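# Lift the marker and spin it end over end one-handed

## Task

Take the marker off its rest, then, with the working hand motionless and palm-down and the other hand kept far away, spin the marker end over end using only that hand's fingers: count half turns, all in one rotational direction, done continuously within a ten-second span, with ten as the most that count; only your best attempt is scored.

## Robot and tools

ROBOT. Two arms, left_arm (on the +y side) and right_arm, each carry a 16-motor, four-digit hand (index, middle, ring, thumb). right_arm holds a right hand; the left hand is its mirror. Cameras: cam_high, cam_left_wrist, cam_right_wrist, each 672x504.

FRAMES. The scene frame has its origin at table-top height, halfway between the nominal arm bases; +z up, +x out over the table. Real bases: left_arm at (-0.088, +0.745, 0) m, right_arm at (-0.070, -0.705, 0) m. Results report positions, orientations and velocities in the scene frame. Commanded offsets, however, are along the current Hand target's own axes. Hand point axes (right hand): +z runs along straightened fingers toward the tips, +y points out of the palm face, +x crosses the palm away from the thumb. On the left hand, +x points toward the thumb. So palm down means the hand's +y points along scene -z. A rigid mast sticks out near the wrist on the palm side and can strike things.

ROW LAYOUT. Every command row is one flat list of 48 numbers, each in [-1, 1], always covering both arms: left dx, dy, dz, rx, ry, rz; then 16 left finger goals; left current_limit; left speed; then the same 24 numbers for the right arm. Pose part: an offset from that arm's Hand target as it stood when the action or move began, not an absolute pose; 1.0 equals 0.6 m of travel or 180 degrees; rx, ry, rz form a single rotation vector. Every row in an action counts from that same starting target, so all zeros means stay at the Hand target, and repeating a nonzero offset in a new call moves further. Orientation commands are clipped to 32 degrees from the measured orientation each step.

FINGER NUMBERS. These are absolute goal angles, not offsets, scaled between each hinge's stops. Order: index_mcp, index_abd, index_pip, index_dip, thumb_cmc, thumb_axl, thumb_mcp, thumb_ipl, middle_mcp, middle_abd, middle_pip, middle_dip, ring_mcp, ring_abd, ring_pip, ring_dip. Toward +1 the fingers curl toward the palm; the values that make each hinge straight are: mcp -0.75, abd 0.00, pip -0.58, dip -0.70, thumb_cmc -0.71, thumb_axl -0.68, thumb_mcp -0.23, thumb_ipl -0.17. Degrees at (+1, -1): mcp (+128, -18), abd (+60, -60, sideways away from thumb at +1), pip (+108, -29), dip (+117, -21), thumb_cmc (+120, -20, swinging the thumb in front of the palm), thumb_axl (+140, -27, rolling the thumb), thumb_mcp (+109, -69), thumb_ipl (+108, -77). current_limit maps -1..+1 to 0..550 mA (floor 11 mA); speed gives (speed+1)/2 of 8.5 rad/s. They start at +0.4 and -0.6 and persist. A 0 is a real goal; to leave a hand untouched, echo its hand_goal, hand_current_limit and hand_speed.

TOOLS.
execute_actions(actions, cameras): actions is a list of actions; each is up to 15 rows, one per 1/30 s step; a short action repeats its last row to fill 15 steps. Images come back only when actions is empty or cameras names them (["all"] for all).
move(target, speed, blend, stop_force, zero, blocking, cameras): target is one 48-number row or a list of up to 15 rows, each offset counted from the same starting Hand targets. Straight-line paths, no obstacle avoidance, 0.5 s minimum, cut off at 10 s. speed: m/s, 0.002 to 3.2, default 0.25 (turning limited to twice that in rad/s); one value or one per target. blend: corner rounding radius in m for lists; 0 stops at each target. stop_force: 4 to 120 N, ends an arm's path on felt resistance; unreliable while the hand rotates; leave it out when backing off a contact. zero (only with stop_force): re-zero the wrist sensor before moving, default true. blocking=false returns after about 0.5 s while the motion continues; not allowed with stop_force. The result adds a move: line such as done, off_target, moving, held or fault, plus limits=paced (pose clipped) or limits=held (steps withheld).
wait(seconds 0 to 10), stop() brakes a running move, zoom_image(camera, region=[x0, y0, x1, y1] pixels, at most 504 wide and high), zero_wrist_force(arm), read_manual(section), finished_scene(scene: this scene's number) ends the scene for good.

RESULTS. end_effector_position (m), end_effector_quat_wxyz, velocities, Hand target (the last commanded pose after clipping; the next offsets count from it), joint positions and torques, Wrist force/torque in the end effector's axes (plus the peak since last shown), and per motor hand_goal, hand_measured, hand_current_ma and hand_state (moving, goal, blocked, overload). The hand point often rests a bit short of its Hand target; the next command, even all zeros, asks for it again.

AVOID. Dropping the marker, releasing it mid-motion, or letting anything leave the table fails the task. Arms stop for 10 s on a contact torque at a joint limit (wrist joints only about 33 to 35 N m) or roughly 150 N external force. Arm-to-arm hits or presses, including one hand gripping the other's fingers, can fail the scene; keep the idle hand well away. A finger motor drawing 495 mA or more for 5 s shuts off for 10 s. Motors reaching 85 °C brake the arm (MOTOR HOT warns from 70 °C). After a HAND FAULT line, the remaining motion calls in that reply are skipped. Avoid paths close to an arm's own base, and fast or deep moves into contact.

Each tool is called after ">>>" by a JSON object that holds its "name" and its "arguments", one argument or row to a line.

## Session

Scene 1 done. Now scene 2.

>>> {"name": "execute_actions", "arguments": {
  "actions": []
}}

Scene clock: 0.00 s.
left_arm: end_effector_position=(+0.2927, +0.8847, +0.2300) hand_goal=(-0.754, +0.000, -0.576, -0.696, -0.714, -0.678, -0.226, -0.168, -0.754, +0.000, -0.576, -0.696, -0.754, +0.000, -0.576, -0.696) hand_measured=(-0.754, +0.000, -0.576, -0.696, -0.714, -0.678, -0.226, -0.168, -0.754, +0.000, -0.576, -0.696, -0.754, +0.000, -0.576, -0.696) hand_current_ma=(+0, +0, +0, +0, +0, +0, +0, +0, +0, +0, +0, +0, +0, +0, +0, +0) hand_state=(goal, goal, goal, goal, goal, goal, goal, goal, goal, goal, goal, goal, goal, goal, goal, goal) hand_current_limit=0.40 hand_speed=-0.60 end_effector_quat_wxyz=(+0.000, +0.016, +1.000, +0.000) | right_arm: end_effector_position=(+0.3488, -0.5477, +0.2300) hand_goal=(-0.754, +0.000, -0.576, -0.696, -0.714, -0.678, -0.226, -0.168, -0.754, +0.000, -0.576, -0.696, -0.754, +0.000, -0.576, -0.696) hand_measured=(-0.754, +0.000, -0.576, -0.696, -0.714, -0.678, -0.226, -0.168, -0.754, +0.000, -0.576, -0.696, -0.754, +0.000, -0.576, -0.696) hand_current_ma=(+0, +0, +0, +0, +0, +0, +0, +0, +0, +0, +0, +0, +0, +0, +0, +0) hand_state=(goal, goal, goal, goal, goal, goal, goal, goal, goal, goal, goal, goal, goal, goal, goal, goal) hand_current_limit=0.40 hand_speed=-0.60 end_effector_quat_wxyz=(+0.000, -0.007, +1.000, +0.000)
Joint positions: left_arm=[-0.281 -1.556 2.144 0.983 1.571 1.29] | right_arm=[-0.281 -1.556 2.144 0.983 1.571 1.29]
Joint velocities: within noise
Joint torques (N m): no reading
Motor temperatures (°C): left_arm=[32 32 32 38 36 35] | right_arm=[32 32 32 38 36 36]
Wrist force (N): no reading
Wrist torque (N m): no reading
Wrist force, peak (N): no reading
Hand target: left_arm +0.2927, +0.8847, +0.2300; +0.000, +0.016, +1.000, +0.000 | right_arm +0.3488, -0.5477, +0.2300; +0.000, -0.007, +1.000, +0.000

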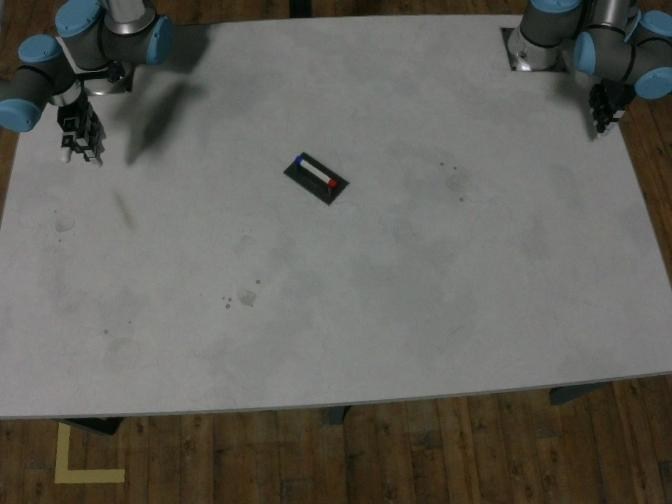

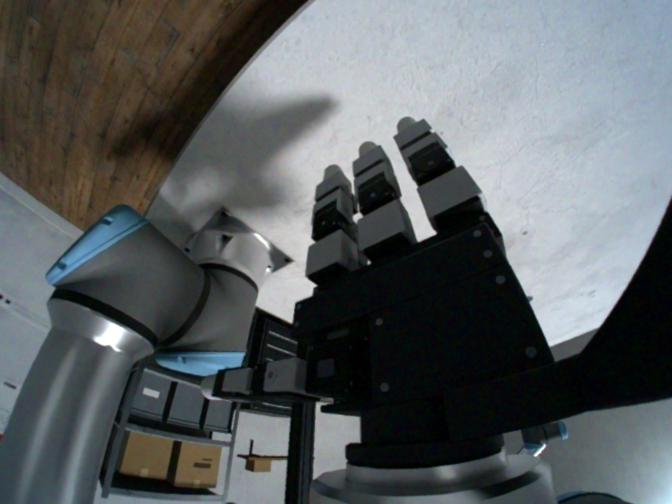

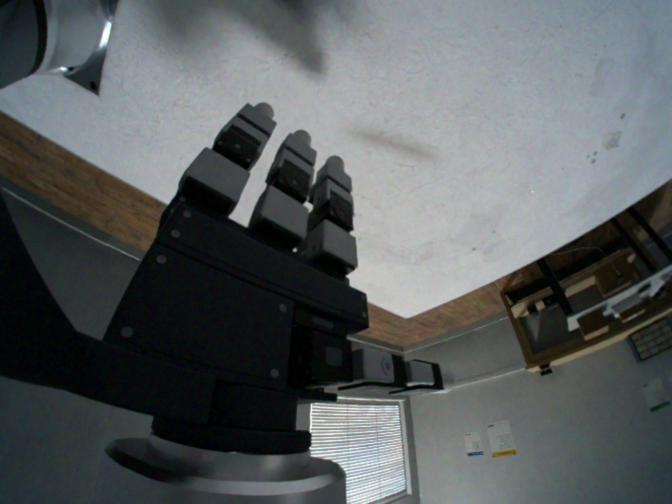

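>>> {"name": "zoom_image", "arguments": {
  "camera": "cam_high",
  "region": [266, 134, 366, 224]
}}

Scaled by 5.040.

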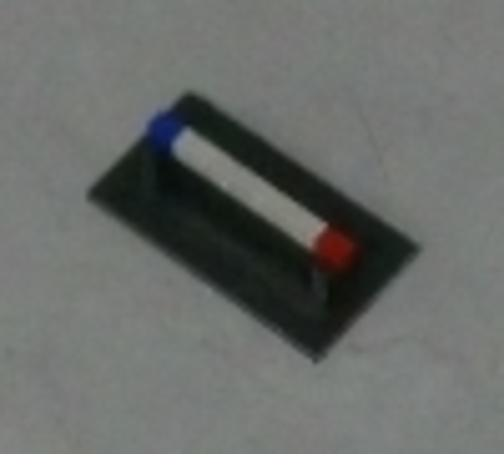

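>>> {"name": "move", "arguments": {
  "target": [0,0,0,0,0,0,-0.754,0,-0.576,-0.696,-0.714,-0.678,-0.226,-0.168,-0.754,0,-0.576,-0.696,-0.754,0,-0.576,-0.696,0.4,-0.6, 0.0717,0.7145,-0.1667,0.217,-0.573,-0.573, 0.2123,0.333,0.2993,-0.986, -0.43,-0.678,-0.226,-0.168, -0.99,0,0.985,0.65, 0.2123,-0.333,0.2993,-0.986, 0.4,-0.6],
  "speed": 0.4,
  "cameras": ["all"]
}}

Scene clock: 82.17 s.
left_arm: end_effector_position=(+0.2927, +0.8847, +0.2300) hand_goal=(-0.754, +0.000, -0.576, -0.696, -0.714, -0.678, -0.226, -0.168, -0.754, +0.000, -0.576, -0.696, -0.754, +0.000, -0.576, -0.696) hand_measured=(-0.754, +0.000, -0.576, -0.696, -0.714, -0.678, -0.224, -0.168, -0.754, +0.000, -0.576, -0.696, -0.754, +0.000, -0.576, -0.696) hand_current_ma=(+4, +0, -3, +0, -1, +3, +12, +2, +4, +0, -3, +0, +4, +0, -3, +0) hand_state=(goal, goal, goal, goal, goal, goal, goal, goal, goal, goal, goal, goal, goal, goal, goal, goal) hand_current_limit=0.40 hand_speed=-0.60 end_effector_quat_wxyz=(+0.000, +0.016, +1.000, +0.000) | right_arm: end_effector_position=(+0.2995, -0.1198, +0.3300) hand_goal=(+0.212, +0.332, +0.300, -0.986, -0.430, -0.678, -0.226, -0.168, -0.990, +0.000, +0.984, +0.650, +0.212, -0.334, +0.300, -0.986) hand_measured=(+0.212, +0.330, +0.294, -0.984, -0.424, -0.678, -0.224, -0.168, -0.984, +0.000, +0.974, +0.648, +0.212, -0.328, +0.294, -0.984) hand_current_ma=(+0, +0, -3, +1, +4, +0, +1, +0, +5, +0, -8, -1, +0, +3, -3, +1) hand_state=(goal, goal, goal, goal, goal, goal, goal, goal, goal, goal, goal, goal, goal, goal, goal, goal) hand_current_limit=0.40 hand_speed=-0.60 end_effector_quat_wxyz=(+0.663, -0.663, +0.246, -0.246)
Joint positions: left_arm=[-0.281 -1.556 2.144 0.983 1.571 1.29] | right_arm=[0.621 -1.742 2.194 -0.452 1.346 0]
Joint torques (N m): left_arm=[-2.06 -33.69 -33.36 3.74 -0.04 0.37] | right_arm=[13.05 -14.68 -54.55 -4.48 -1.41 -3.32]
Wrist force (N): left_arm=[0.0 -0.2 0.8] | right_arm=[0.1 -0.9 -0.3]
Wrist torque (N m): left_arm=[-0.09 0.01 0.01] | right_arm=[-0.25 -0.09 0.05]
Wrist force, peak (N): left_arm=[0.0 -0.2 1.2] | right_arm=[1.5 -0.3 -1.4]
Hand target: left_arm +0.2927, +0.8847, +0.2300; +0.000, +0.016, +1.000, +0.000 | right_arm +0.2995, -0.1197, +0.3300; +0.663, -0.663, +0.245, -0.246
Off the commanded pose: left_arm 0.000 m, 0 deg | right_arm 0.000 m, 0 deg.
move: done

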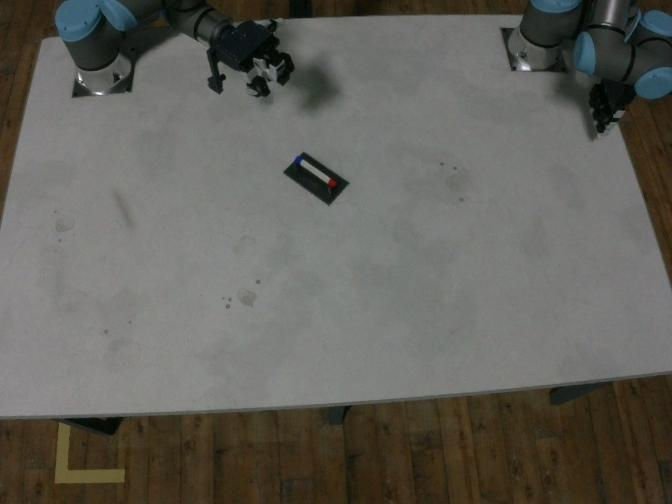

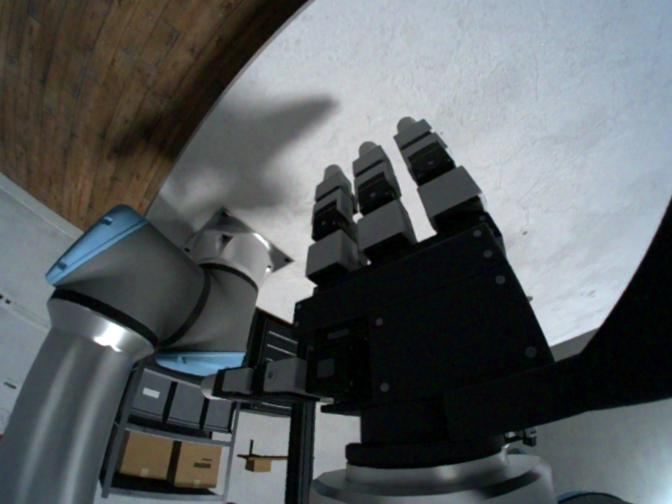

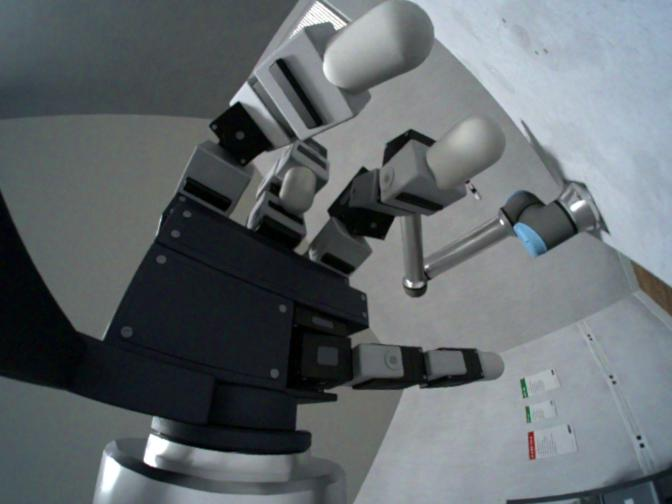

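>>> {"name": "move", "arguments": {
  "target": [0,0,0,0,0,0,-0.754,0,-0.576,-0.696,-0.714,-0.678,-0.226,-0.168,-0.754,0,-0.576,-0.696,-0.754,0,-0.576,-0.696,0.4,-0.6, -0.0013,0.35,0.2972,-0.0278,0,0, 0.2123,0.333,0.2993,-0.986, -0.43,-0.678,-0.226,-0.168, -0.99,0,0.985,0.65, 0.2123,-0.333,0.2993,-0.986, 0.4,-0.6],
  "speed": 0.15,
  "cameras": ["cam_high", "cam_right_wrist"]
}}

Scene clock: 95.23 s.
left_arm: end_effector_position=(+0.2927, +0.8847, +0.2300) hand_goal=(-0.754, +0.000, -0.576, -0.696, -0.714, -0.678, -0.226, -0.168, -0.754, +0.000, -0.576, -0.696, -0.754, +0.000, -0.576, -0.696) hand_measured=(-0.754, +0.000, -0.576, -0.696, -0.714, -0.678, -0.224, -0.168, -0.754, +0.000, -0.576, -0.696, -0.754, +0.000, -0.576, -0.696) hand_current_ma=(+4, +0, -3, +0, -1, +3, +12, +2, +4, +0, -3, +0, +4, +0, -3, +0) hand_state=(goal, goal, goal, goal, goal, goal, goal, goal, goal, goal, goal, goal, goal, goal, goal, goal) hand_current_limit=0.40 hand_speed=-0.60 end_effector_quat_wxyz=(+0.000, +0.016, +1.000, +0.000) | right_arm: end_effector_position=(+0.4150, +0.0160, +0.1201) hand_goal=(+0.212, +0.332, +0.300, -0.986, -0.430, -0.678, -0.226, -0.168, -0.990, +0.000, +0.984, +0.650, +0.212, -0.334, +0.300, -0.986) hand_measured=(+0.212, +0.330, +0.296, -0.984, -0.424, -0.678, -0.224, -0.168, -0.984, +0.000, +0.974, +0.648, +0.212, -0.328, +0.296, -0.984) hand_current_ma=(+0, +0, -3, +1, +4, +0, +1, +0, +5, +0, -8, -1, +0, +3, -3, +1) hand_state=(goal, goal, goal, goal, goal, goal, goal, goal, goal, goal, goal, goal, goal, goal, goal, goal) hand_current_limit=0.40 hand_speed=-0.60 end_effector_quat_wxyz=(-0.634, +0.691, -0.256, +0.235)
Joint positions: left_arm=[-0.281 -1.556 2.144 0.983 1.571 1.29] | right_arm=[0.692 -1.21 2.006 -0.707 1.417 -0.014]
Joint torques (N m): left_arm=[1.78 -32.99 -35.87 3.81 -0.7 0.37] | right_arm=[13.44 -50.8 -44.77 -3.99 2.54 -3.95]
Wrist force (N): left_arm=[-0.1 -0.5 0.5] | right_arm=[0.2 -0.7 0.4]
Wrist torque (N m): left_arm=[-0.11 0.03 0.00] | right_arm=[-0.25 -0.10 0.07]
Wrist force, peak (N): left_arm=[0.1 -0.7 1.2] | right_arm=[0.3 -1.8 -0.8]
Hand target: left_arm +0.2927, +0.8847, +0.2300; +0.000, +0.016, +1.000, +0.000 | right_arm +0.4151, +0.0161, +0.1200; -0.634, +0.691, -0.256, +0.235
Off the commanded pose: left_arm 0.000 m, 0 deg | right_arm 0.000 m, 0 deg.
move: done
Images, in order (width x height): cam_high 672x504, cam_right_wrist 672x504.

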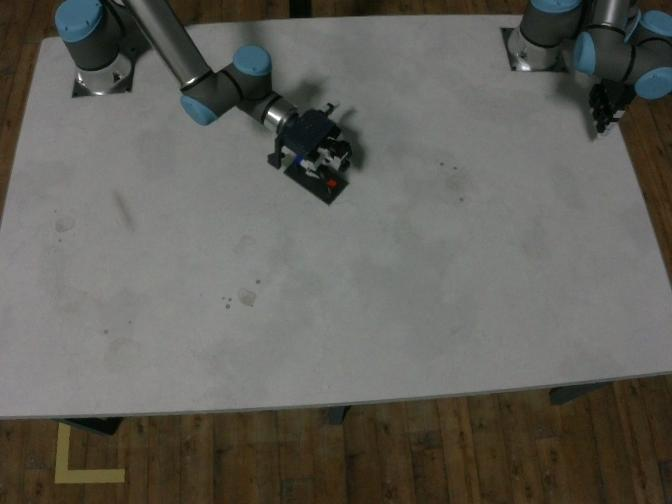

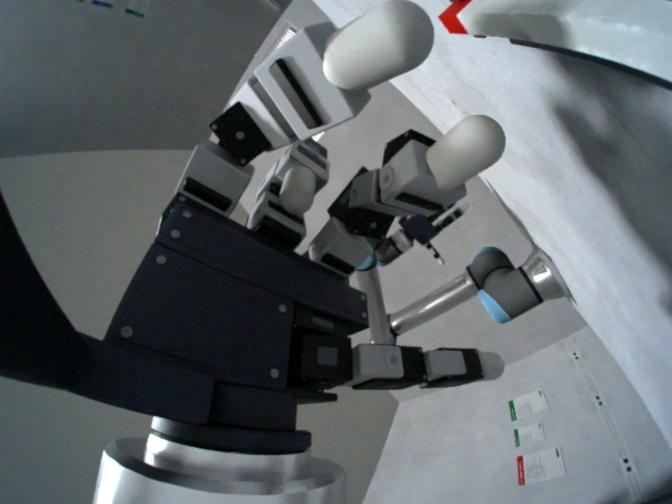

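>>> {"name": "move", "arguments": {
  "target": [0,0,0,0,0,0,-0.754,0,-0.576,-0.696,-0.714,-0.678,-0.226,-0.168,-0.754,0,-0.576,-0.696,-0.754,0,-0.576,-0.696,0.4,-0.6, 0,0.0498,0.0044,0,0,0, 0.2123,0.333,0.2993,-0.986, -0.43,-0.678,-0.226,-0.168, -0.99,0,0.985,0.65, 0.2123,-0.333,0.2993,-0.986, 0.4,-0.6],
  "speed": 0.06,
  "cameras": ["cam_right_wrist"]
}}

Scene clock: 103.90 s.
left_arm: end_effector_position=(+0.2927, +0.8847, +0.2300) hand_goal=(-0.754, +0.000, -0.576, -0.696, -0.714, -0.678, -0.226, -0.168, -0.754, +0.000, -0.576, -0.696, -0.754, +0.000, -0.576, -0.696) hand_measured=(-0.754, +0.000, -0.576, -0.696, -0.714, -0.678, -0.224, -0.168, -0.754, +0.000, -0.576, -0.696, -0.754, +0.000, -0.576, -0.696) hand_current_ma=(+4, +0, -3, +0, -1, +3, +12, +2, +4, +0, -3, +0, +4, +0, -3, +0) hand_state=(goal, goal, goal, goal, goal, goal, goal, goal, goal, goal, goal, goal, goal, goal, goal, goal) hand_current_limit=0.40 hand_speed=-0.60 end_effector_quat_wxyz=(+0.000, +0.016, +1.000, +0.000) | right_arm: end_effector_position=(+0.4151, +0.0161, +0.0902) hand_goal=(+0.212, +0.332, +0.300, -0.986, -0.430, -0.678, -0.226, -0.168, -0.990, +0.000, +0.984, +0.650, +0.212, -0.334, +0.300, -0.986) hand_measured=(+0.212, +0.330, +0.296, -0.984, -0.424, -0.678, -0.224, -0.168, -0.984, +0.000, +0.974, +0.648, +0.212, -0.328, +0.296, -0.984) hand_current_ma=(+0, +0, -3, +1, +4, +0, +1, +0, +5, +0, -8, -1, +0, +3, -3, +1) hand_state=(goal, goal, goal, goal, goal, goal, goal, goal, goal, goal, goal, goal, goal, goal, goal, goal) hand_current_limit=0.40 hand_speed=-0.60 end_effector_quat_wxyz=(-0.634, +0.691, -0.256, +0.235)
Joint positions: left_arm=[-0.281 -1.556 2.144 0.983 1.571 1.29] | right_arm=[0.692 -1.17 2.02 -0.761 1.417 -0.014]
Joint torques (N m): left_arm=[0.24 -32.37 -34.06 4.04 -0.19 0.56] | right_arm=[4.82 -54.64 -20.41 -3.92 1.37 -2.49]
Wrist force (N): left_arm=[-0.3 0.3 -0.2] | right_arm=[0.6 -0.1 -0.1]
Wrist torque (N m): left_arm=[0.05 0.03 -0.04] | right_arm=[-0.13 -0.14 0.12]
Wrist force, peak (N): left_arm=[-0.9 -0.5 0.6] | right_arm=[0.0 -1.3 -0.4]
Hand target: left_arm +0.2927, +0.8847, +0.2300; +0.000, +0.016, +1.000, +0.000 | right_arm +0.4151, +0.0161, +0.0900; -0.634, +0.691, -0.256, +0.235
Off the commanded pose: left_arm 0.000 m, 0 deg | right_arm 0.000 m, 0 deg.
move: done
Images, in order (width x height): cam_right_wrist 672x504.

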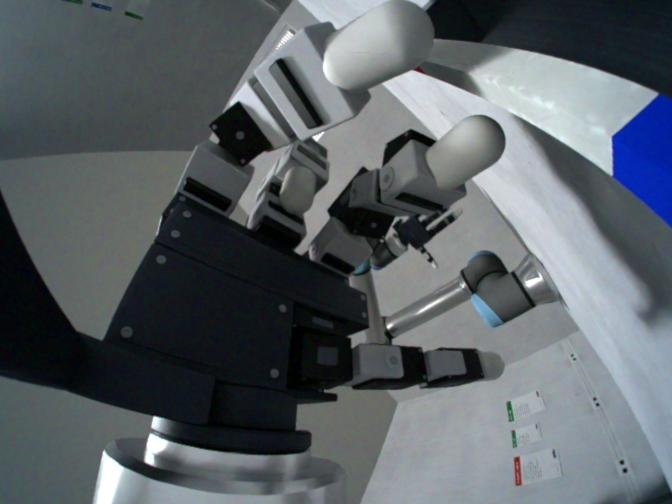

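>>> {"name": "move", "arguments": {
  "target": [0,0,0,0,0,0,-0.754,0,-0.576,-0.696,-0.714,-0.678,-0.226,-0.168,-0.754,0,-0.576,-0.696,-0.754,0,-0.576,-0.696,0.4,-0.6, 0,0.03686,0.00323,0,0,0, 0.2123,0.333,0.2993,-0.986, -0.43,-0.678,-0.226,-0.168, -0.99,0,0.985,0.65, 0.2123,-0.333,0.2993,-0.986, 0.4,-0.6],
  "speed": 0.01,
  "stop_force": 4,
  "cameras": ["cam_right_wrist"]
}}

Scene clock: 125.67 s.
left_arm: end_effector_position=(+0.2927, +0.8847, +0.2300) hand_goal=(-0.754, +0.000, -0.576, -0.696, -0.714, -0.678, -0.226, -0.168, -0.754, +0.000, -0.576, -0.696, -0.754, +0.000, -0.576, -0.696) hand_measured=(-0.754, +0.000, -0.576, -0.696, -0.714, -0.678, -0.224, -0.168, -0.754, +0.000, -0.576, -0.696, -0.754, +0.000, -0.576, -0.696) hand_current_ma=(+4, +0, -3, +0, -1, +3, +12, +2, +4, +0, -3, +0, +4, +0, -3, +0) hand_state=(goal, goal, goal, goal, goal, goal, goal, goal, goal, goal, goal, goal, goal, goal, goal, goal) hand_current_limit=0.40 hand_speed=-0.60 end_effector_quat_wxyz=(+0.000, +0.016, +1.000, +0.000) | right_arm: end_effector_position=(+0.4151, +0.0161, +0.0678) hand_goal=(+0.212, +0.332, +0.300, -0.986, -0.430, -0.678, -0.226, -0.168, -0.990, +0.000, +0.984, +0.650, +0.212, -0.334, +0.300, -0.986) hand_measured=(+0.212, +0.330, +0.296, -0.984, -0.424, -0.678, -0.224, -0.168, -0.984, +0.000, +0.974, +0.648, +0.212, -0.328, +0.296, -0.984) hand_current_ma=(+0, +0, -3, +1, +4, +0, +1, +0, +5, +0, -8, -1, +0, +3, -3, +1) hand_state=(goal, goal, goal, goal, goal, goal, goal, goal, goal, goal, goal, goal, goal, goal, goal, goal) hand_current_limit=0.40 hand_speed=-0.60 end_effector_quat_wxyz=(-0.634, +0.691, -0.256, +0.235)
Joint positions: left_arm=[-0.281 -1.556 2.144 0.983 1.571 1.29] | right_arm=[0.692 -1.139 2.029 -0.801 1.417 -0.014]
Joint torques (N m): left_arm=[-1.21 -31.03 -33.51 3.61 -0.39 0.53] | right_arm=[-9.58 -54.72 -18.73 -3.8 -0.84 1.54]
Wrist force (N): left_arm=[-0.5 -0.1 0.5] | right_arm=[0.8 -0.7 0.2]
Wrist torque (N m): left_arm=[-0.05 0.07 -0.05] | right_arm=[-0.24 -0.16 0.11]
Wrist force, peak (N): left_arm=[-0.2 0.3 1.3] | right_arm=[0.1 -1.5 -0.8]
Hand target: left_arm +0.2927, +0.8847, +0.2300; +0.000, +0.016, +1.000, +0.000 | right_arm +0.4151, +0.0161, +0.0678; -0.634, +0.691, -0.256, +0.235
Off the commanded pose: left_arm 0.000 m, 0 deg | right_arm 0.000 m, 0 deg.
move: done
Images, in order (width x height): cam_right_wrist 672x504.

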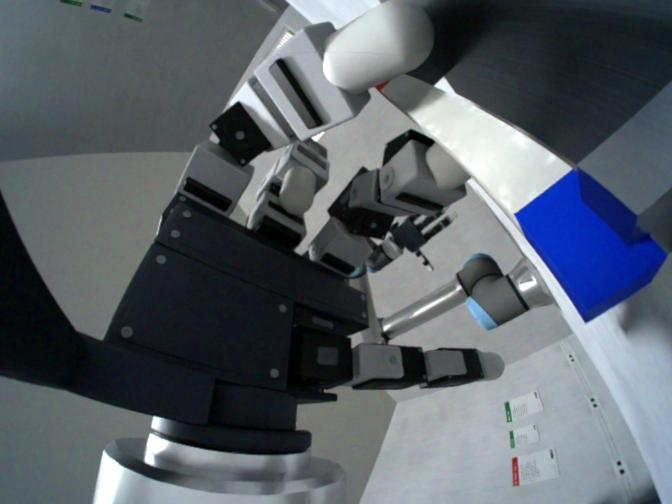

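>>> {"name": "zoom_image", "arguments": {
  "camera": "cam_right_wrist",
  "region": [360, 60, 672, 340]
}}

Scaled by 1.615 from the camera's 672x504 image, which has a finer 960x720 frame.

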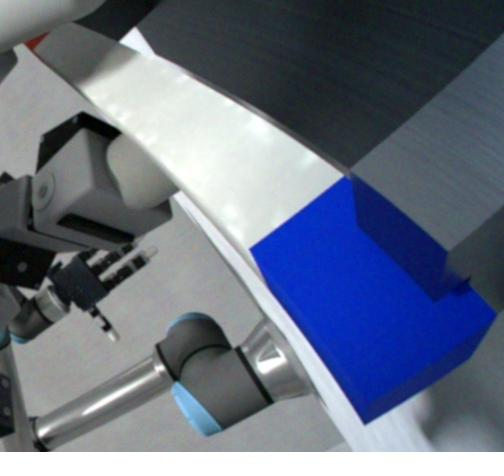

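>>> {"name": "move", "arguments": {
  "target": [0,0,0,0,0,0,-0.754,0,-0.576,-0.696,-0.714,-0.678,-0.226,-0.168,-0.754,0,-0.576,-0.696,-0.754,0,-0.576,-0.696,0.4,-0.6, 0,-0.0017,-0.0035,0,0,0, 0.2123,0.333,0.2993,-0.986, -0.43,-0.678,-0.226,-0.168, -0.99,0,0.985,0.65, 0.2123,-0.333,0.2993,-0.986, 0.4,-0.6],
  "speed": 0.01,
  "cameras": ["cam_right_wrist"]
}}

>>> {"name": "zoom_image", "arguments": {
  "camera": "cam_right_wrist",
  "region": [360, 60, 672, 340]
}}

Scene clock: 184.13 s.
left_arm: end_effector_position=(+0.2927, +0.8847, +0.2300) hand_goal=(-0.754, +0.000, -0.576, -0.696, -0.714, -0.678, -0.226, -0.168, -0.754, +0.000, -0.576, -0.696, -0.754, +0.000, -0.576, -0.696) hand_measured=(-0.754, +0.000, -0.576, -0.696, -0.714, -0.678, -0.224, -0.168, -0.754, +0.000, -0.576, -0.696, -0.754, +0.000, -0.576, -0.696) hand_current_ma=(+4, +0, -3, +0, -1, +3, +12, +2, +4, +0, -3, +0, +4, +0, -3, +0) hand_state=(goal, goal, goal, goal, goal, goal, goal, goal, goal, goal, goal, goal, goal, goal, goal, goal) hand_current_limit=0.40 hand_speed=-0.60 end_effector_quat_wxyz=(+0.000, +0.016, +1.000, +0.000) | right_arm: end_effector_position=(+0.4138, +0.0146, +0.0690) hand_goal=(+0.212, +0.332, +0.300, -0.986, -0.430, -0.678, -0.226, -0.168, -0.990, +0.000, +0.984, +0.650, +0.212, -0.334, +0.300, -0.986) hand_measured=(+0.212, +0.330, +0.296, -0.984, -0.424, -0.678, -0.224, -0.168, -0.984, +0.000, +0.974, +0.648, +0.212, -0.328, +0.296, -0.984) hand_current_ma=(+0, +0, -3, +1, +4, +0, +1, +0, +5, +0, -8, -1, +0, +3, -3, +1) hand_state=(goal, goal, goal, goal, goal, goal, goal, goal, goal, goal, goal, goal, goal, goal, goal, goal) hand_current_limit=0.40 hand_speed=-0.60 end_effector_quat_wxyz=(-0.634, +0.691, -0.256, +0.235)
Joint positions: left_arm=[-0.281 -1.556 2.144 0.983 1.571 1.29] | right_arm=[0.692 -1.143 2.032 -0.8 1.416 -0.014]
Joint torques (N m): left_arm=[0.65 -33.62 -35.55 3.75 -0.21 1.08] | right_arm=[-16.3 -84.25 -19.87 0.19 -0.77 -0.5]
Wrist force (N): left_arm=[-0.4 -0.4 0.5] | right_arm=[0.7 -0.9 -0.3]
Wrist torque (N m): left_arm=[-0.09 0.06 -0.03] | right_arm=[-0.20 -0.14 0.10]
Wrist force, peak (N): left_arm=[-0.1 -0.3 1.4] | right_arm=[0.9 -1.3 -0.2]
Hand target: left_arm +0.2927, +0.8847, +0.2300; +0.000, +0.016, +1.000, +0.000 | right_arm +0.4138, +0.0146, +0.0690; -0.634, +0.691, -0.256, +0.235
Off the commanded pose: left_arm 0.000 m, 0 deg | right_arm 0.000 m, 0 deg.
move: done
Images, in order (width x height): cam_right_wrist 672x504.

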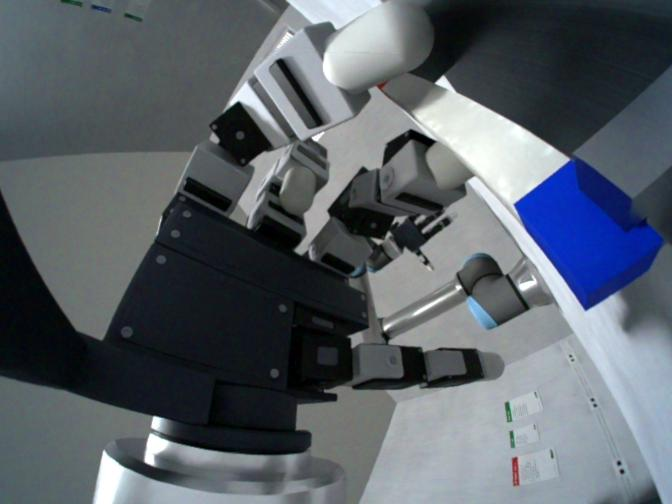

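Scaled by 1.615 from the camera's 672x504 image, which has a finer 960x720 frame.

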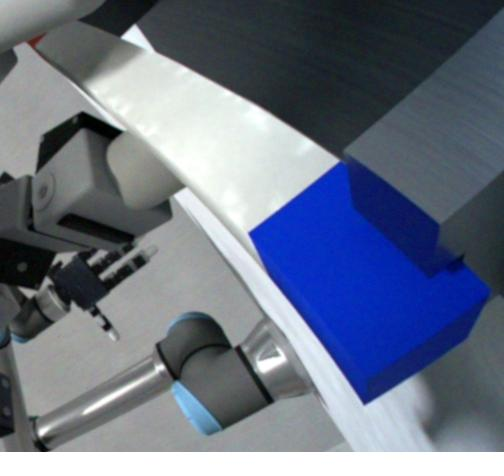

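>>> {"name": "move", "arguments": {
  "target": [0,0,0,0,0,0,-0.754,0,-0.576,-0.696,-0.714,-0.678,-0.226,-0.168,-0.754,0,-0.576,-0.696,-0.754,0,-0.576,-0.696,0.4,-0.6,0,0,0,0,0,0,0.2123,0.512,0.2993,-0.986,-0.43,-0.678,-0.226,-0.168,-0.99,0,0.985,0.65,0.2123,-0.522,0.2993,-0.986,0,-0.95],
  "cameras": ["cam_right_wrist"]
}}

Scene clock: 231.23 s.
left_arm: end_effector_position=(+0.2927, +0.8847, +0.2300) hand_goal=(-0.754, +0.000, -0.576, -0.696, -0.714, -0.678, -0.226, -0.168, -0.754, +0.000, -0.576, -0.696, -0.754, +0.000, -0.576, -0.696) hand_measured=(-0.754, +0.000, -0.576, -0.696, -0.714, -0.678, -0.224, -0.168, -0.754, +0.000, -0.576, -0.696, -0.754, +0.000, -0.576, -0.696) hand_current_ma=(+4, +0, -3, +0, -1, +3, +12, +2, +4, +0, -3, +0, +4, +0, -3, +0) hand_state=(goal, goal, goal, goal, goal, goal, goal, goal, goal, goal, goal, goal, goal, goal, goal, goal) hand_current_limit=0.40 hand_speed=-0.60 end_effector_quat_wxyz=(+0.000, +0.016, +1.000, +0.000) | right_arm: end_effector_position=(+0.4138, +0.0146, +0.0690) hand_goal=(+0.212, +0.512, +0.300, -0.986, -0.430, -0.678, -0.226, -0.168, -0.990, +0.000, +0.984, +0.650, +0.212, -0.522, +0.300, -0.986) hand_measured=(+0.208, +0.442, +0.304, -0.984, -0.424, -0.678, -0.224, -0.168, -0.984, +0.000, +0.974, +0.648, +0.212, -0.496, +0.298, -0.984) hand_current_ma=(-3, -130, +2, +1, +4, +0, +1, +0, +5, +0, -8, -1, +0, +28, +0, +1) hand_state=(goal, blocked, goal, goal, goal, goal, goal, goal, goal, goal, goal, goal, goal, blocked, goal, goal) hand_current_limit=0.00 hand_speed=-0.95 end_effector_quat_wxyz=(-0.634, +0.691, -0.256, +0.235)
Joint positions: left_arm=[-0.281 -1.556 2.144 0.983 1.571 1.29] | right_arm=[0.692 -1.143 2.032 -0.8 1.416 -0.014]
Joint torques (N m): left_arm=[-2.38 -33.44 -34.61 3.65 -0.27 0.75] | right_arm=[-12.4 -83.93 -19.07 -0.02 -0.54 -3.55]
Wrist force (N): left_arm=[0.0 -0.3 0.2] | right_arm=[-1.6 -0.2 0.5]
Wrist torque (N m): left_arm=[-0.06 0.01 0.00] | right_arm=[-0.18 -0.01 0.12]
Wrist force, peak (N): left_arm=[-0.7 -0.1 1.1] | right_arm=[-2.6 -0.4 0.4]
Hand target: left_arm +0.2927, +0.8847, +0.2300; +0.000, +0.016, +1.000, +0.000 | right_arm +0.4138, +0.0146, +0.0690; -0.634, +0.691, -0.256, +0.235
Off the commanded pose: left_arm 0.000 m, 0 deg | right_arm 0.000 m, 0 deg.
move: done
Images, in order (width x height): cam_right_wrist 672x504.

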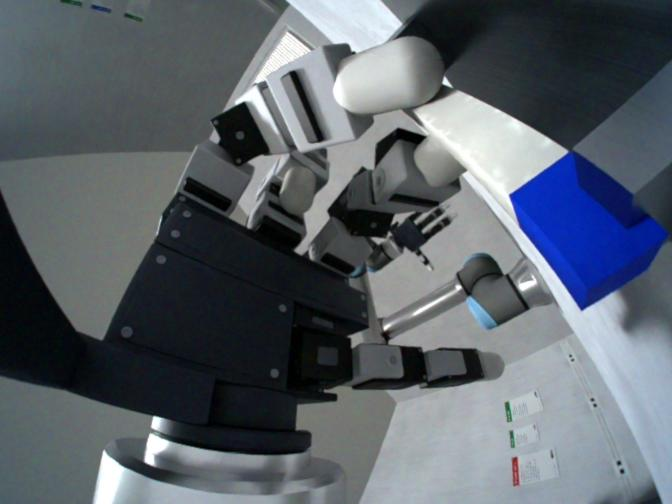

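>>> {"name": "move", "arguments": {
  "target": [0,0,0,0,0,0,-0.754,0,-0.576,-0.696,-0.714,-0.678,-0.226,-0.168,-0.754,0,-0.576,-0.696,-0.754,0,-0.576,-0.696,0.4,-0.6,-0.0033,0,0,0,0,0,0.2123,0.512,0.2993,-0.986,-0.43,-0.678,-0.226,-0.168,-0.99,0,0.985,0.65,0.2123,-0.522,0.2993,-0.986,0,-0.95],
  "speed": 0.01,
  "cameras": ["cam_right_wrist"]
}}

Scene clock: 241.10 s.
left_arm: end_effector_position=(+0.2927, +0.8847, +0.2300) hand_goal=(-0.754, +0.000, -0.576, -0.696, -0.714, -0.678, -0.226, -0.168, -0.754, +0.000, -0.576, -0.696, -0.754, +0.000, -0.576, -0.696) hand_measured=(-0.754, +0.000, -0.576, -0.696, -0.714, -0.678, -0.224, -0.168, -0.754, +0.000, -0.576, -0.696, -0.754, +0.000, -0.576, -0.696) hand_current_ma=(+4, +0, -3, +0, -1, +3, +12, +2, +4, +0, -3, +0, +4, +0, -3, +0) hand_state=(goal, goal, goal, goal, goal, goal, goal, goal, goal, goal, goal, goal, goal, goal, goal, goal) hand_current_limit=0.40 hand_speed=-0.60 end_effector_quat_wxyz=(+0.000, +0.016, +1.000, +0.000) | right_arm: end_effector_position=(+0.4123, +0.0158, +0.0691) hand_goal=(+0.212, +0.512, +0.300, -0.986, -0.430, -0.678, -0.226, -0.168, -0.990, +0.000, +0.984, +0.650, +0.212, -0.522, +0.300, -0.986) hand_measured=(+0.210, +0.450, +0.304, -0.984, -0.424, -0.678, -0.224, -0.168, -0.984, +0.000, +0.974, +0.648, +0.212, -0.496, +0.310, -0.984) hand_current_ma=(-1, -107, +3, +1, +4, +0, +1, +0, +5, +0, -8, -1, +0, +28, +8, +1) hand_state=(goal, blocked, goal, goal, goal, goal, goal, goal, goal, goal, goal, goal, goal, blocked, goal, goal) hand_current_limit=0.00 hand_speed=-0.95 end_effector_quat_wxyz=(-0.634, +0.691, -0.256, +0.235)
Joint positions: left_arm=[-0.281 -1.556 2.144 0.983 1.571 1.29] | right_arm=[0.695 -1.143 2.032 -0.8 1.419 -0.014]
Joint torques (N m): left_arm=[-0.06 -30.66 -34.34 3.53 -0.29 1.01] | right_arm=[15.12 -55.78 -42.74 0.33 2.34 3.04]
Wrist force (N): left_arm=[0.0 0.2 0.7] | right_arm=[0.5 -0.6 0.1]
Wrist torque (N m): left_arm=[-0.03 0.01 -0.01] | right_arm=[-0.22 -0.13 0.09]
Wrist force, peak (N): left_arm=[-0.6 -0.9 0.6] | right_arm=[-1.9 -0.4 0.8]
Hand target: left_arm +0.2927, +0.8847, +0.2300; +0.000, +0.016, +1.000, +0.000 | right_arm +0.4123, +0.0159, +0.0690; -0.634, +0.691, -0.256, +0.235
Off the commanded pose: left_arm 0.000 m, 0 deg | right_arm 0.000 m, 0 deg.
move: done
Images, in order (width x height): cam_right_wrist 672x504.

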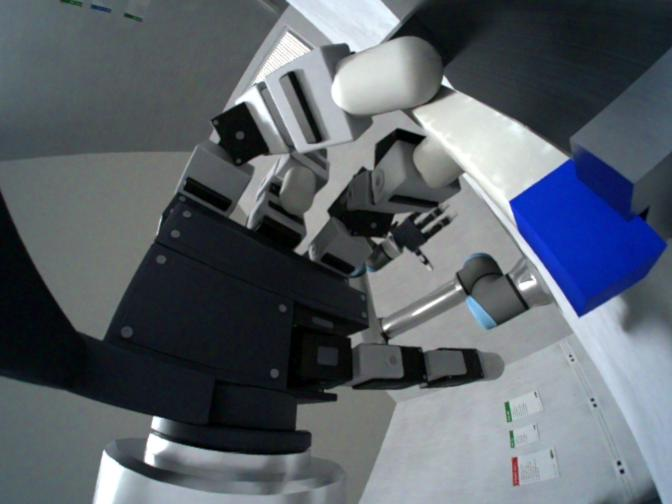

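>>> {"name": "move", "arguments": {
  "target": [
    [0,0,0,0,0,0,-0.754,0,-0.576,-0.696,-0.714,-0.678,-0.226,-0.168,-0.754,0,-0.576,-0.696,-0.754,0,-0.576,-0.696,0.4,-0.6,0,-0.1162,-0.0102,0,0,0,0.2123,0.512,0.2993,-0.986,-0.43,-0.678,-0.226,-0.168,-0.99,0,0.985,0.65,0.2123,-0.522,0.2993,-0.986,0,-0.95],
    [0,0,0,0,0,0,-0.754,0,-0.576,-0.696,-0.714,-0.678,-0.226,-0.168,-0.754,0,-0.576,-0.696,-0.754,0,-0.576,-0.696,0.4,-0.6,0,-0.1494,-0.0131,0.0278,0,0,0.2123,0.512,0.2993,-0.986,-0.43,-0.678,-0.226,-0.168,-0.99,0,0.985,0.65,0.2123,-0.522,0.2993,-0.986,0,-0.95]
  ],
  "speed": [0.05,0.05],
  "blend": [0.01,0],
  "cameras": ["cam_right_wrist","cam_high"]
}}

Scene clock: 257.60 s.
left_arm: end_effector_position=(+0.2927, +0.8847, +0.2300) hand_goal=(-0.754, +0.000, -0.576, -0.696, -0.714, -0.678, -0.226, -0.168, -0.754, +0.000, -0.576, -0.696, -0.754, +0.000, -0.576, -0.696) hand_measured=(-0.754, +0.000, -0.576, -0.696, -0.714, -0.678, -0.224, -0.168, -0.754, +0.000, -0.576, -0.696, -0.754, +0.000, -0.576, -0.696) hand_current_ma=(+4, +0, -3, +0, -1, +3, +12, +2, +4, +0, -3, +0, +4, +0, -3, +0) hand_state=(goal, goal, goal, goal, goal, goal, goal, goal, goal, goal, goal, goal, goal, goal, goal, goal) hand_current_limit=0.40 hand_speed=-0.60 end_effector_quat_wxyz=(+0.000, +0.016, +1.000, +0.000) | right_arm: end_effector_position=(+0.4123, +0.0159, +0.1590) hand_goal=(+0.212, +0.512, +0.300, -0.986, -0.430, -0.678, -0.226, -0.168, -0.990, +0.000, +0.984, +0.650, +0.212, -0.522, +0.300, -0.986) hand_measured=(+0.210, +0.450, +0.304, -0.984, -0.424, -0.678, -0.224, -0.168, -0.984, +0.000, +0.974, +0.648, +0.212, -0.496, +0.310, -0.984) hand_current_ma=(-1, -106, +3, +1, +4, +0, +1, +0, +5, +0, -8, -1, +0, +28, +8, +1) hand_state=(goal, blocked, goal, goal, goal, goal, goal, goal, goal, goal, goal, goal, goal, blocked, goal, goal) hand_current_limit=0.00 hand_speed=-0.95 end_effector_quat_wxyz=(+0.663, -0.663, +0.246, -0.246)
Joint positions: left_arm=[-0.281 -1.556 2.144 0.983 1.571 1.29] | right_arm=[0.693 -1.26 2.036 -0.776 1.417 0]
Joint torques (N m): left_arm=[0.9 -34.47 -35.26 3.82 0.07 1.14] | right_arm=[-13.09 -79.45 -22.86 -4.25 -1.28 4.37]
Wrist force (N): left_arm=[0.0 0.2 0.3] | right_arm=[-0.2 -0.3 -0.2]
Wrist torque (N m): left_arm=[0.00 0.01 -0.01] | right_arm=[-0.18 -0.02 -0.17]
Wrist force, peak (N): left_arm=[-0.3 -0.9 0.6] | right_arm=[0.8 -1.1 -0.2]
Hand target: left_arm +0.2927, +0.8847, +0.2300; +0.000, +0.016, +1.000, +0.000 | right_arm +0.4122, +0.0159, +0.1590; +0.663, -0.663, +0.245, -0.246
Off the commanded pose: left_arm 0.000 m, 0 deg | right_arm 0.000 m, 0 deg.
move: done
Images, in order (width x height): cam_high 672x504, cam_right_wrist 672x504.

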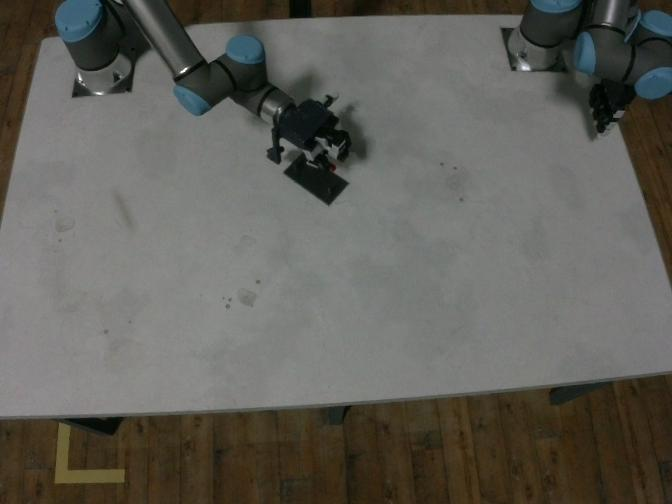

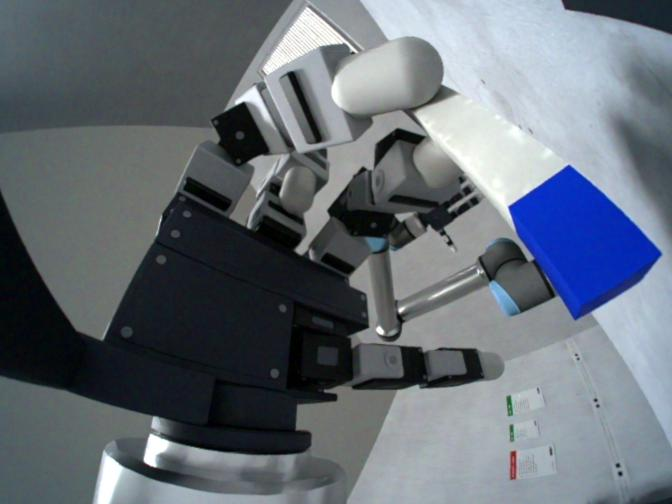

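>>> {"name": "move", "arguments": {
  "target": [
    [0,0,0,0,0,0,-0.754,0,-0.576,-0.696,-0.714,-0.678,-0.226,-0.168,-0.754,0,-0.576,-0.696,-0.754,0,-0.576,-0.696,0.4,-0.6,0,0.0508,-0.3833,0,0,0,0.2123,0.53,0.2993,-0.986,0.357,-0.678,-0.673,0.702,-0.99,0,0.985,0.65,0.2123,-0.54,0.2993,-0.986,0.4,-0.75],
    [0,0,0,0,0,0,-0.754,0,-0.576,-0.696,-0.714,-0.678,-0.226,-0.168,-0.754,0,-0.576,-0.696,-0.754,0,-0.576,-0.696,0.4,-0.6,0,0.0508,-0.3833,0,0,0,0.2123,0.53,0.2993,-0.986,0.357,-0.678,-0.673,0.702,-0.753,0,0.956,0.174,0.2123,-0.53,0.2993,-0.986,0.4,-0.75],
    [0,0,0,0,0,0,-0.754,0,-0.576,-0.696,-0.714,-0.678,-0.226,-0.168,-0.754,0,-0.576,-0.696,-0.754,0,-0.576,-0.696,0.4,-0.6,0,0.0508,-0.3833,0,0,0,0.2123,0.53,0.2993,-0.986,0.357,-0.678,-0.673,0.702,-0.711,0,0.689,0.177,0.2123,-0.53,0.2993,-0.986,0.4,-0.75]
  ],
  "speed": [0.15,0.15,0.15],
  "cameras": ["cam_right_wrist"]
}}

Scene clock: 275.83 s.
left_arm: end_effector_position=(+0.2927, +0.8847, +0.2300) hand_goal=(-0.754, +0.000, -0.576, -0.696, -0.714, -0.678, -0.226, -0.168, -0.754, +0.000, -0.576, -0.696, -0.754, +0.000, -0.576, -0.696) hand_measured=(-0.754, +0.000, -0.576, -0.696, -0.714, -0.678, -0.224, -0.168, -0.754, +0.000, -0.576, -0.696, -0.754, +0.000, -0.576, -0.696) hand_current_ma=(+4, +0, -3, +0, -1, +3, +12, +2, +4, +0, -3, +0, +4, +0, -3, +0) hand_state=(goal, goal, goal, goal, goal, goal, goal, goal, goal, goal, goal, goal, goal, goal, goal, goal) hand_current_limit=0.40 hand_speed=-0.60 end_effector_quat_wxyz=(+0.000, +0.016, +1.000, +0.000) | right_arm: end_effector_position=(+0.2625, -0.1586, +0.1285) hand_goal=(+0.212, +0.530, +0.300, -0.986, +0.356, -0.678, -0.674, +0.702, -0.712, +0.000, +0.688, +0.176, +0.212, -0.530, +0.300, -0.986) hand_measured=(+0.210, +0.456, +0.306, -0.984, +0.356, -0.678, -0.670, +0.698, -0.708, +0.000, +0.690, +0.176, +0.212, -0.496, +0.312, -0.982) hand_current_ma=(-1, -140, +4, +1, +0, +0, +3, -3, +3, +0, +1, +0, +0, +43, +13, +2) hand_state=(goal, blocked, goal, goal, goal, goal, goal, goal, goal, goal, goal, goal, goal, blocked, goal, goal) hand_current_limit=0.40 hand_speed=-0.75 end_effector_quat_wxyz=(+0.663, -0.663, +0.245, -0.246)
Joint positions: left_arm=[-0.281 -1.556 2.144 0.983 1.571 1.29] | right_arm=[0.595 -1.549 2.484 -0.935 1.319 0]
Joint torques (N m): left_arm=[-0.62 -34.42 -35.14 3.67 -0.01 1.71] | right_arm=[-13.21 -49.37 -16.54 -4.25 -1.39 3.88]
Wrist force (N): left_arm=[-0.3 -0.1 0.6] | right_arm=[0.5 -0.8 -0.5]
Wrist torque (N m): left_arm=[-0.06 0.05 -0.02] | right_arm=[-0.22 -0.11 -0.08]
Wrist force, peak (N): left_arm=[-0.3 -0.4 1.1] | right_arm=[0.5 -0.8 -1.2]
Hand target: left_arm +0.2927, +0.8847, +0.2300; +0.000, +0.016, +1.000, +0.000 | right_arm +0.2625, -0.1586, +0.1285; +0.663, -0.663, +0.245, -0.246
Off the commanded pose: left_arm 0.000 m, 0 deg | right_arm 0.000 m, 0 deg.
move: done
Images, in order (width x height): cam_right_wrist 672x504.

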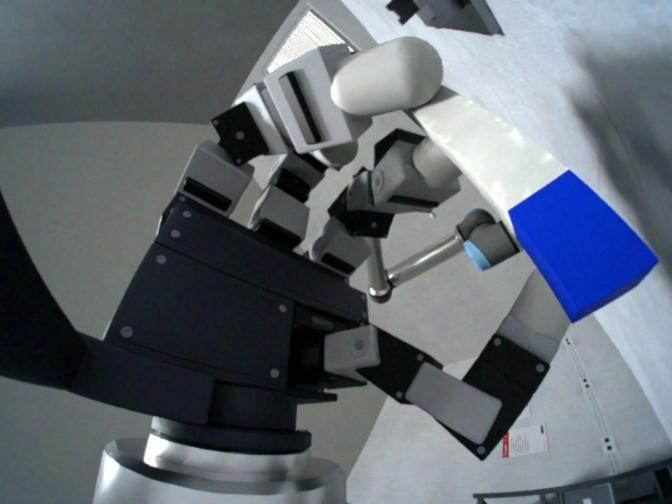

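>>> {"name": "move", "arguments": {
  "target": [
    [0,0,0,0,0,0,0,0,0,0,0,0,0,0,0,0,0,0,0,0,0,0,0.4,-0.6,0,0,0,0,0,0,0.2123,0.565,0.2993,-0.986,0.357,-0.678,-0.673,0.702,-0.711,0,0.689,0.177,0.2123,-0.51,0.2993,-0.986,0.4,-0.95],
    [0,0,0,0,0,0,0,0,0,0,0,0,0,0,0,0,0,0,0,0,0,0,0.4,-0.6,0,0,0,0,0,0,0.2123,0.53,0.2993,-0.986,0.357,-0.678,-0.673,0.702,-0.711,0,0.689,0.177,0.2123,-0.53,0.2993,-0.986,0.4,-0.95]
  ],
  "cameras": ["cam_right_wrist"]
}}

Scene clock: 290.50 s.
left_arm: end_effector_position=(+0.2927, +0.8847, +0.2300) hand_goal=(+0.000, +0.000, +0.000, +0.000, +0.000, +0.000, +0.000, +0.000, +0.000, +0.000, +0.000, +0.000, +0.000, +0.000, +0.000, +0.000) hand_measured=(-0.018, +0.000, -0.006, -0.004, -0.002, -0.006, +0.002, -0.002, -0.018, +0.000, -0.008, -0.004, -0.016, +0.000, -0.008, -0.004) hand_current_ma=(-89, +0, -29, -15, -10, -31, +8, -6, -87, +0, -35, -14, -78, +0, -31, -14) hand_state=(goal, goal, goal, goal, goal, goal, goal, goal, goal, goal, goal, goal, goal, goal, goal, goal) hand_current_limit=0.40 hand_speed=-0.60 end_effector_quat_wxyz=(+0.000, +0.016, +1.000, +0.000) | right_arm: end_effector_position=(+0.2625, -0.1586, +0.1285) hand_goal=(+0.212, +0.530, +0.300, -0.986, +0.356, -0.678, -0.674, +0.702, -0.712, +0.000, +0.688, +0.176, +0.212, -0.530, +0.300, -0.986) hand_measured=(+0.210, +0.476, +0.308, -0.982, +0.356, -0.678, -0.670, +0.698, -0.708, +0.000, +0.690, +0.176, +0.214, -0.482, +0.318, -0.980) hand_current_ma=(-1, -87, +6, +2, +0, +0, +3, -3, +3, +0, +1, +0, +1, +73, +19, +4) hand_state=(goal, blocked, goal, goal, goal, goal, goal, goal, goal, goal, goal, goal, goal, blocked, goal, goal) hand_current_limit=0.40 hand_speed=-0.95 end_effector_quat_wxyz=(+0.663, -0.663, +0.245, -0.246)
Joint positions: left_arm=[-0.281 -1.556 2.144 0.983 1.571 1.29] | right_arm=[0.595 -1.549 2.484 -0.935 1.319 0]
Joint torques (N m): left_arm=[-1.93 -34.58 -35.2 3.78 -0.21 0.72] | right_arm=[-13.9 -45.31 -19.56 -3.66 -1.32 3.82]
Wrist force (N): left_arm=[0.0 0.2 0.5] | right_arm=[0.0 -0.4 -0.3]
Wrist torque (N m): left_arm=[0.19 0.04 -0.01] | right_arm=[-0.19 -0.06 -0.12]
Wrist force, peak (N): left_arm=[-0.5 -0.1 1.0] | right_arm=[0.7 -1.1 -0.3]
Hand target: left_arm +0.2927, +0.8847, +0.2300; +0.000, +0.016, +1.000, +0.000 | right_arm +0.2625, -0.1586, +0.1285; +0.663, -0.663, +0.245, -0.246
Off the commanded pose: left_arm 0.000 m, 0 deg | right_arm 0.000 m, 0 deg.
move: done
Images, in order (width x height): cam_right_wrist 672x504.

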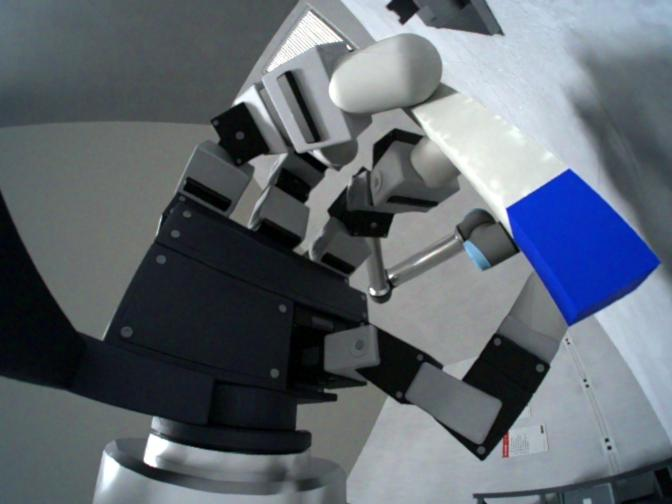

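>>> {"name": "move", "arguments": {
  "target": [
    [0,0,0,0,0,0,0,0,0,0,0,0,0,0,0,0,0,0,0,0,0,0,0.4,-0.6,0,0,0,0,0,0,0.2123,0.53,0.2993,-0.986,0.357,-0.678,-0.673,0.702,-0.573,0,0.493,0.08,0.2123,-0.53,0.2993,-0.986,0.4,-0.85],
    [0,0,0,0,0,0,0,0,0,0,0,0,0,0,0,0,0,0,0,0,0,0,0.4,-0.6,0,0,0,0,0,0,0.2123,0.53,0.2993,-0.986,0.357,-0.678,-0.673,0.702,-0.384,0,0.358,-0.159,0.2123,-0.53,0.2993,-0.986,0.4,-0.85]
  ],
  "cameras": ["cam_right_wrist"]
}}

>>> {"name": "move", "arguments": {
  "target": [
    [0,0,0,0,0,0,0,0,0,0,0,0,0,0,0,0,0,0,0,0,0,0,0.4,-0.6,0,0,0,0,0,0,0.2123,0.53,0.2993,-0.986,0.357,-0.678,-0.673,0.702,-0.2,0,0.218,-0.374,0.2123,-0.53,0.2993,-0.986,0.4,-0.85],
    [0,0,0,0,0,0,0,0,0,0,0,0,0,0,0,0,0,0,0,0,0,0,0.4,-0.6,0,0,0,0,0,0,0.2123,0.53,0.2993,-0.986,0.357,-0.678,-0.673,0.702,-0.055,0,0.095,-0.493,0.2123,-0.53,0.2993,-0.986,0.4,-0.85]
  ],
  "cameras": ["cam_right_wrist"]
}}

Scene clock: 299.23 s.
left_arm: end_effector_position=(+0.2927, +0.8847, +0.2300) hand_goal=(+0.000, +0.000, +0.000, +0.000, +0.000, +0.000, +0.000, +0.000, +0.000, +0.000, +0.000, +0.000, +0.000, +0.000, +0.000, +0.000) hand_measured=(-0.018, +0.000, -0.006, -0.004, -0.002, -0.006, +0.002, -0.002, -0.018, +0.000, -0.008, -0.004, -0.016, +0.000, -0.008, -0.004) hand_current_ma=(-89, +0, -29, -15, -10, -31, +8, -6, -87, +0, -35, -14, -78, +0, -31, -14) hand_state=(goal, goal, goal, goal, goal, goal, goal, goal, goal, goal, goal, goal, goal, goal, goal, goal) hand_current_limit=0.40 hand_speed=-0.60 end_effector_quat_wxyz=(+0.000, +0.016, +1.000, +0.000) | right_arm: end_effector_position=(+0.2625, -0.1586, +0.1285) hand_goal=(+0.212, +0.530, +0.300, -0.986, +0.356, -0.678, -0.674, +0.702, -0.384, +0.000, +0.358, -0.160, +0.212, -0.530, +0.300, -0.986) hand_measured=(+0.212, +0.476, +0.308, -0.982, +0.356, -0.678, -0.670, +0.698, -0.380, +0.000, +0.360, -0.158, +0.214, -0.482, +0.318, -0.980) hand_current_ma=(+0, -87, +7, +2, +0, +0, +3, -3, +3, +0, +1, +1, +1, +73, +19, +4) hand_state=(goal, blocked, goal, goal, goal, goal, goal, goal, goal, goal, goal, goal, goal, blocked, goal, goal) hand_current_limit=0.40 hand_speed=-0.85 end_effector_quat_wxyz=(+0.663, -0.663, +0.245, -0.246)
Joint positions: left_arm=[-0.281 -1.556 2.144 0.983 1.571 1.29] | right_arm=[0.595 -1.549 2.484 -0.935 1.319 0]
Joint torques (N m): left_arm=[-1.93 -33.41 -35.39 3.67 -0.36 1.04] | right_arm=[-11.14 -45.82 -20.57 -2.95 -1.44 3.94]
Wrist force (N): left_arm=[0.1 0.1 0.7] | right_arm=[0.7 -0.4 0.0]
Wrist torque (N m): left_arm=[0.15 0.03 0.00] | right_arm=[-0.21 -0.15 -0.06]
Wrist force, peak (N): left_arm=[-0.4 0.1 1.1] | right_arm=[0.9 -0.7 -0.9]
Hand target: left_arm +0.2927, +0.8847, +0.2300; +0.000, +0.016, +1.000, +0.000 | right_arm +0.2625, -0.1586, +0.1285; +0.663, -0.663, +0.245, -0.246
Off the commanded pose: left_arm 0.000 m, 0 deg | right_arm 0.000 m, 0 deg.
move: done
Images, in order (width x height): cam_right_wrist 672x504.

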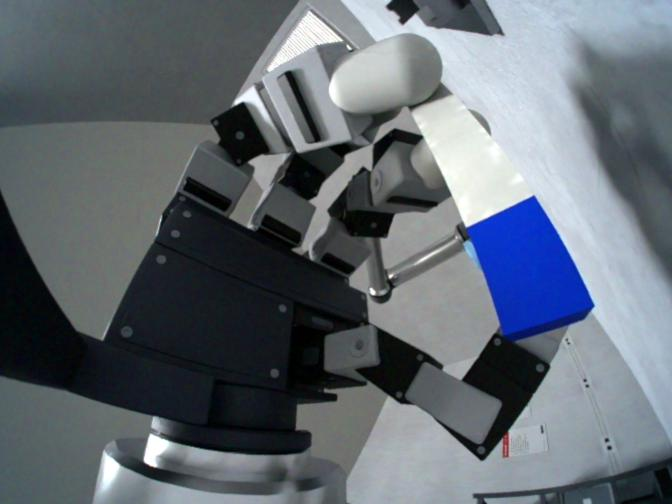

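Scene clock: 300.47 s.
left_arm: end_effector_position=(+0.2927, +0.8847, +0.2300) hand_goal=(+0.000, +0.000, +0.000, +0.000, +0.000, +0.000, +0.000, +0.000, +0.000, +0.000, +0.000, +0.000, +0.000, +0.000, +0.000, +0.000) hand_measured=(-0.018, +0.000, -0.006, -0.004, -0.002, -0.006, +0.002, -0.002, -0.018, +0.000, -0.008, -0.004, -0.016, +0.000, -0.008, -0.004) hand_current_ma=(-89, +0, -29, -15, -10, -31, +8, -6, -87, +0, -35, -14, -78, +0, -31, -14) hand_state=(goal, goal, goal, goal, goal, goal, goal, goal, goal, goal, goal, goal, goal, goal, goal, goal) hand_current_limit=0.40 hand_speed=-0.60 end_effector_quat_wxyz=(+0.000, +0.016, +1.000, +0.000) | right_arm: end_effector_position=(+0.2625, -0.1586, +0.1285) hand_goal=(+0.212, +0.530, +0.300, -0.986, +0.356, -0.678, -0.674, +0.702, -0.056, +0.000, +0.094, -0.494, +0.212, -0.530, +0.300, -0.986) hand_measured=(+0.214, +0.478, +0.308, -0.982, +0.356, -0.678, -0.670, +0.698, -0.054, +0.000, +0.096, -0.492, +0.214, -0.482, +0.318, -0.980) hand_current_ma=(+1, -86, +7, +2, +0, +0, +3, -3, +0, +0, +1, +1, +1, +73, +19, +4) hand_state=(goal, blocked, goal, goal, goal, goal, goal, goal, goal, goal, goal, goal, goal, blocked, goal, goal) hand_current_limit=0.40 hand_speed=-0.85 end_effector_quat_wxyz=(+0.663, -0.663, +0.245, -0.246)
Joint positions: left_arm=[-0.281 -1.556 2.144 0.983 1.571 1.29] | right_arm=[0.595 -1.549 2.484 -0.935 1.319 0]
Joint torques (N m): left_arm=[1.1 -31.83 -35.53 3.98 -0.34 1.33] | right_arm=[-13.61 -43.77 -20.79 -3.56 -0.89 3.93]
Wrist force (N): left_arm=[-0.5 0.1 0.7] | right_arm=[1.1 -0.8 -0.1]
Wrist torque (N m): left_arm=[0.16 0.10 -0.05] | right_arm=[-0.24 -0.21 -0.03]
Wrist force, peak (N): left_arm=[-0.4 -0.1 0.9] | right_arm=[1.1 -0.8 -0.1]
Hand target: left_arm +0.2927, +0.8847, +0.2300; +0.000, +0.016, +1.000, +0.000 | right_arm +0.2625, -0.1586, +0.1285; +0.663, -0.663, +0.245, -0.246
Off the commanded pose: left_arm 0.000 m, 0 deg | right_arm 0.000 m, 0 deg.
move: done
Images, in order (width x height): cam_right_wrist 672x504.

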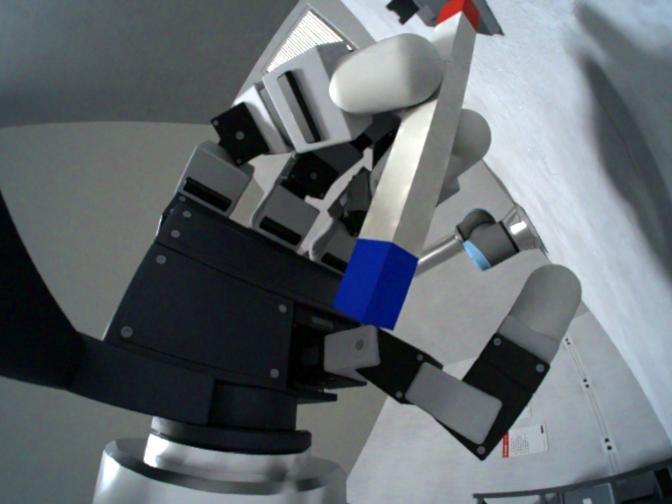

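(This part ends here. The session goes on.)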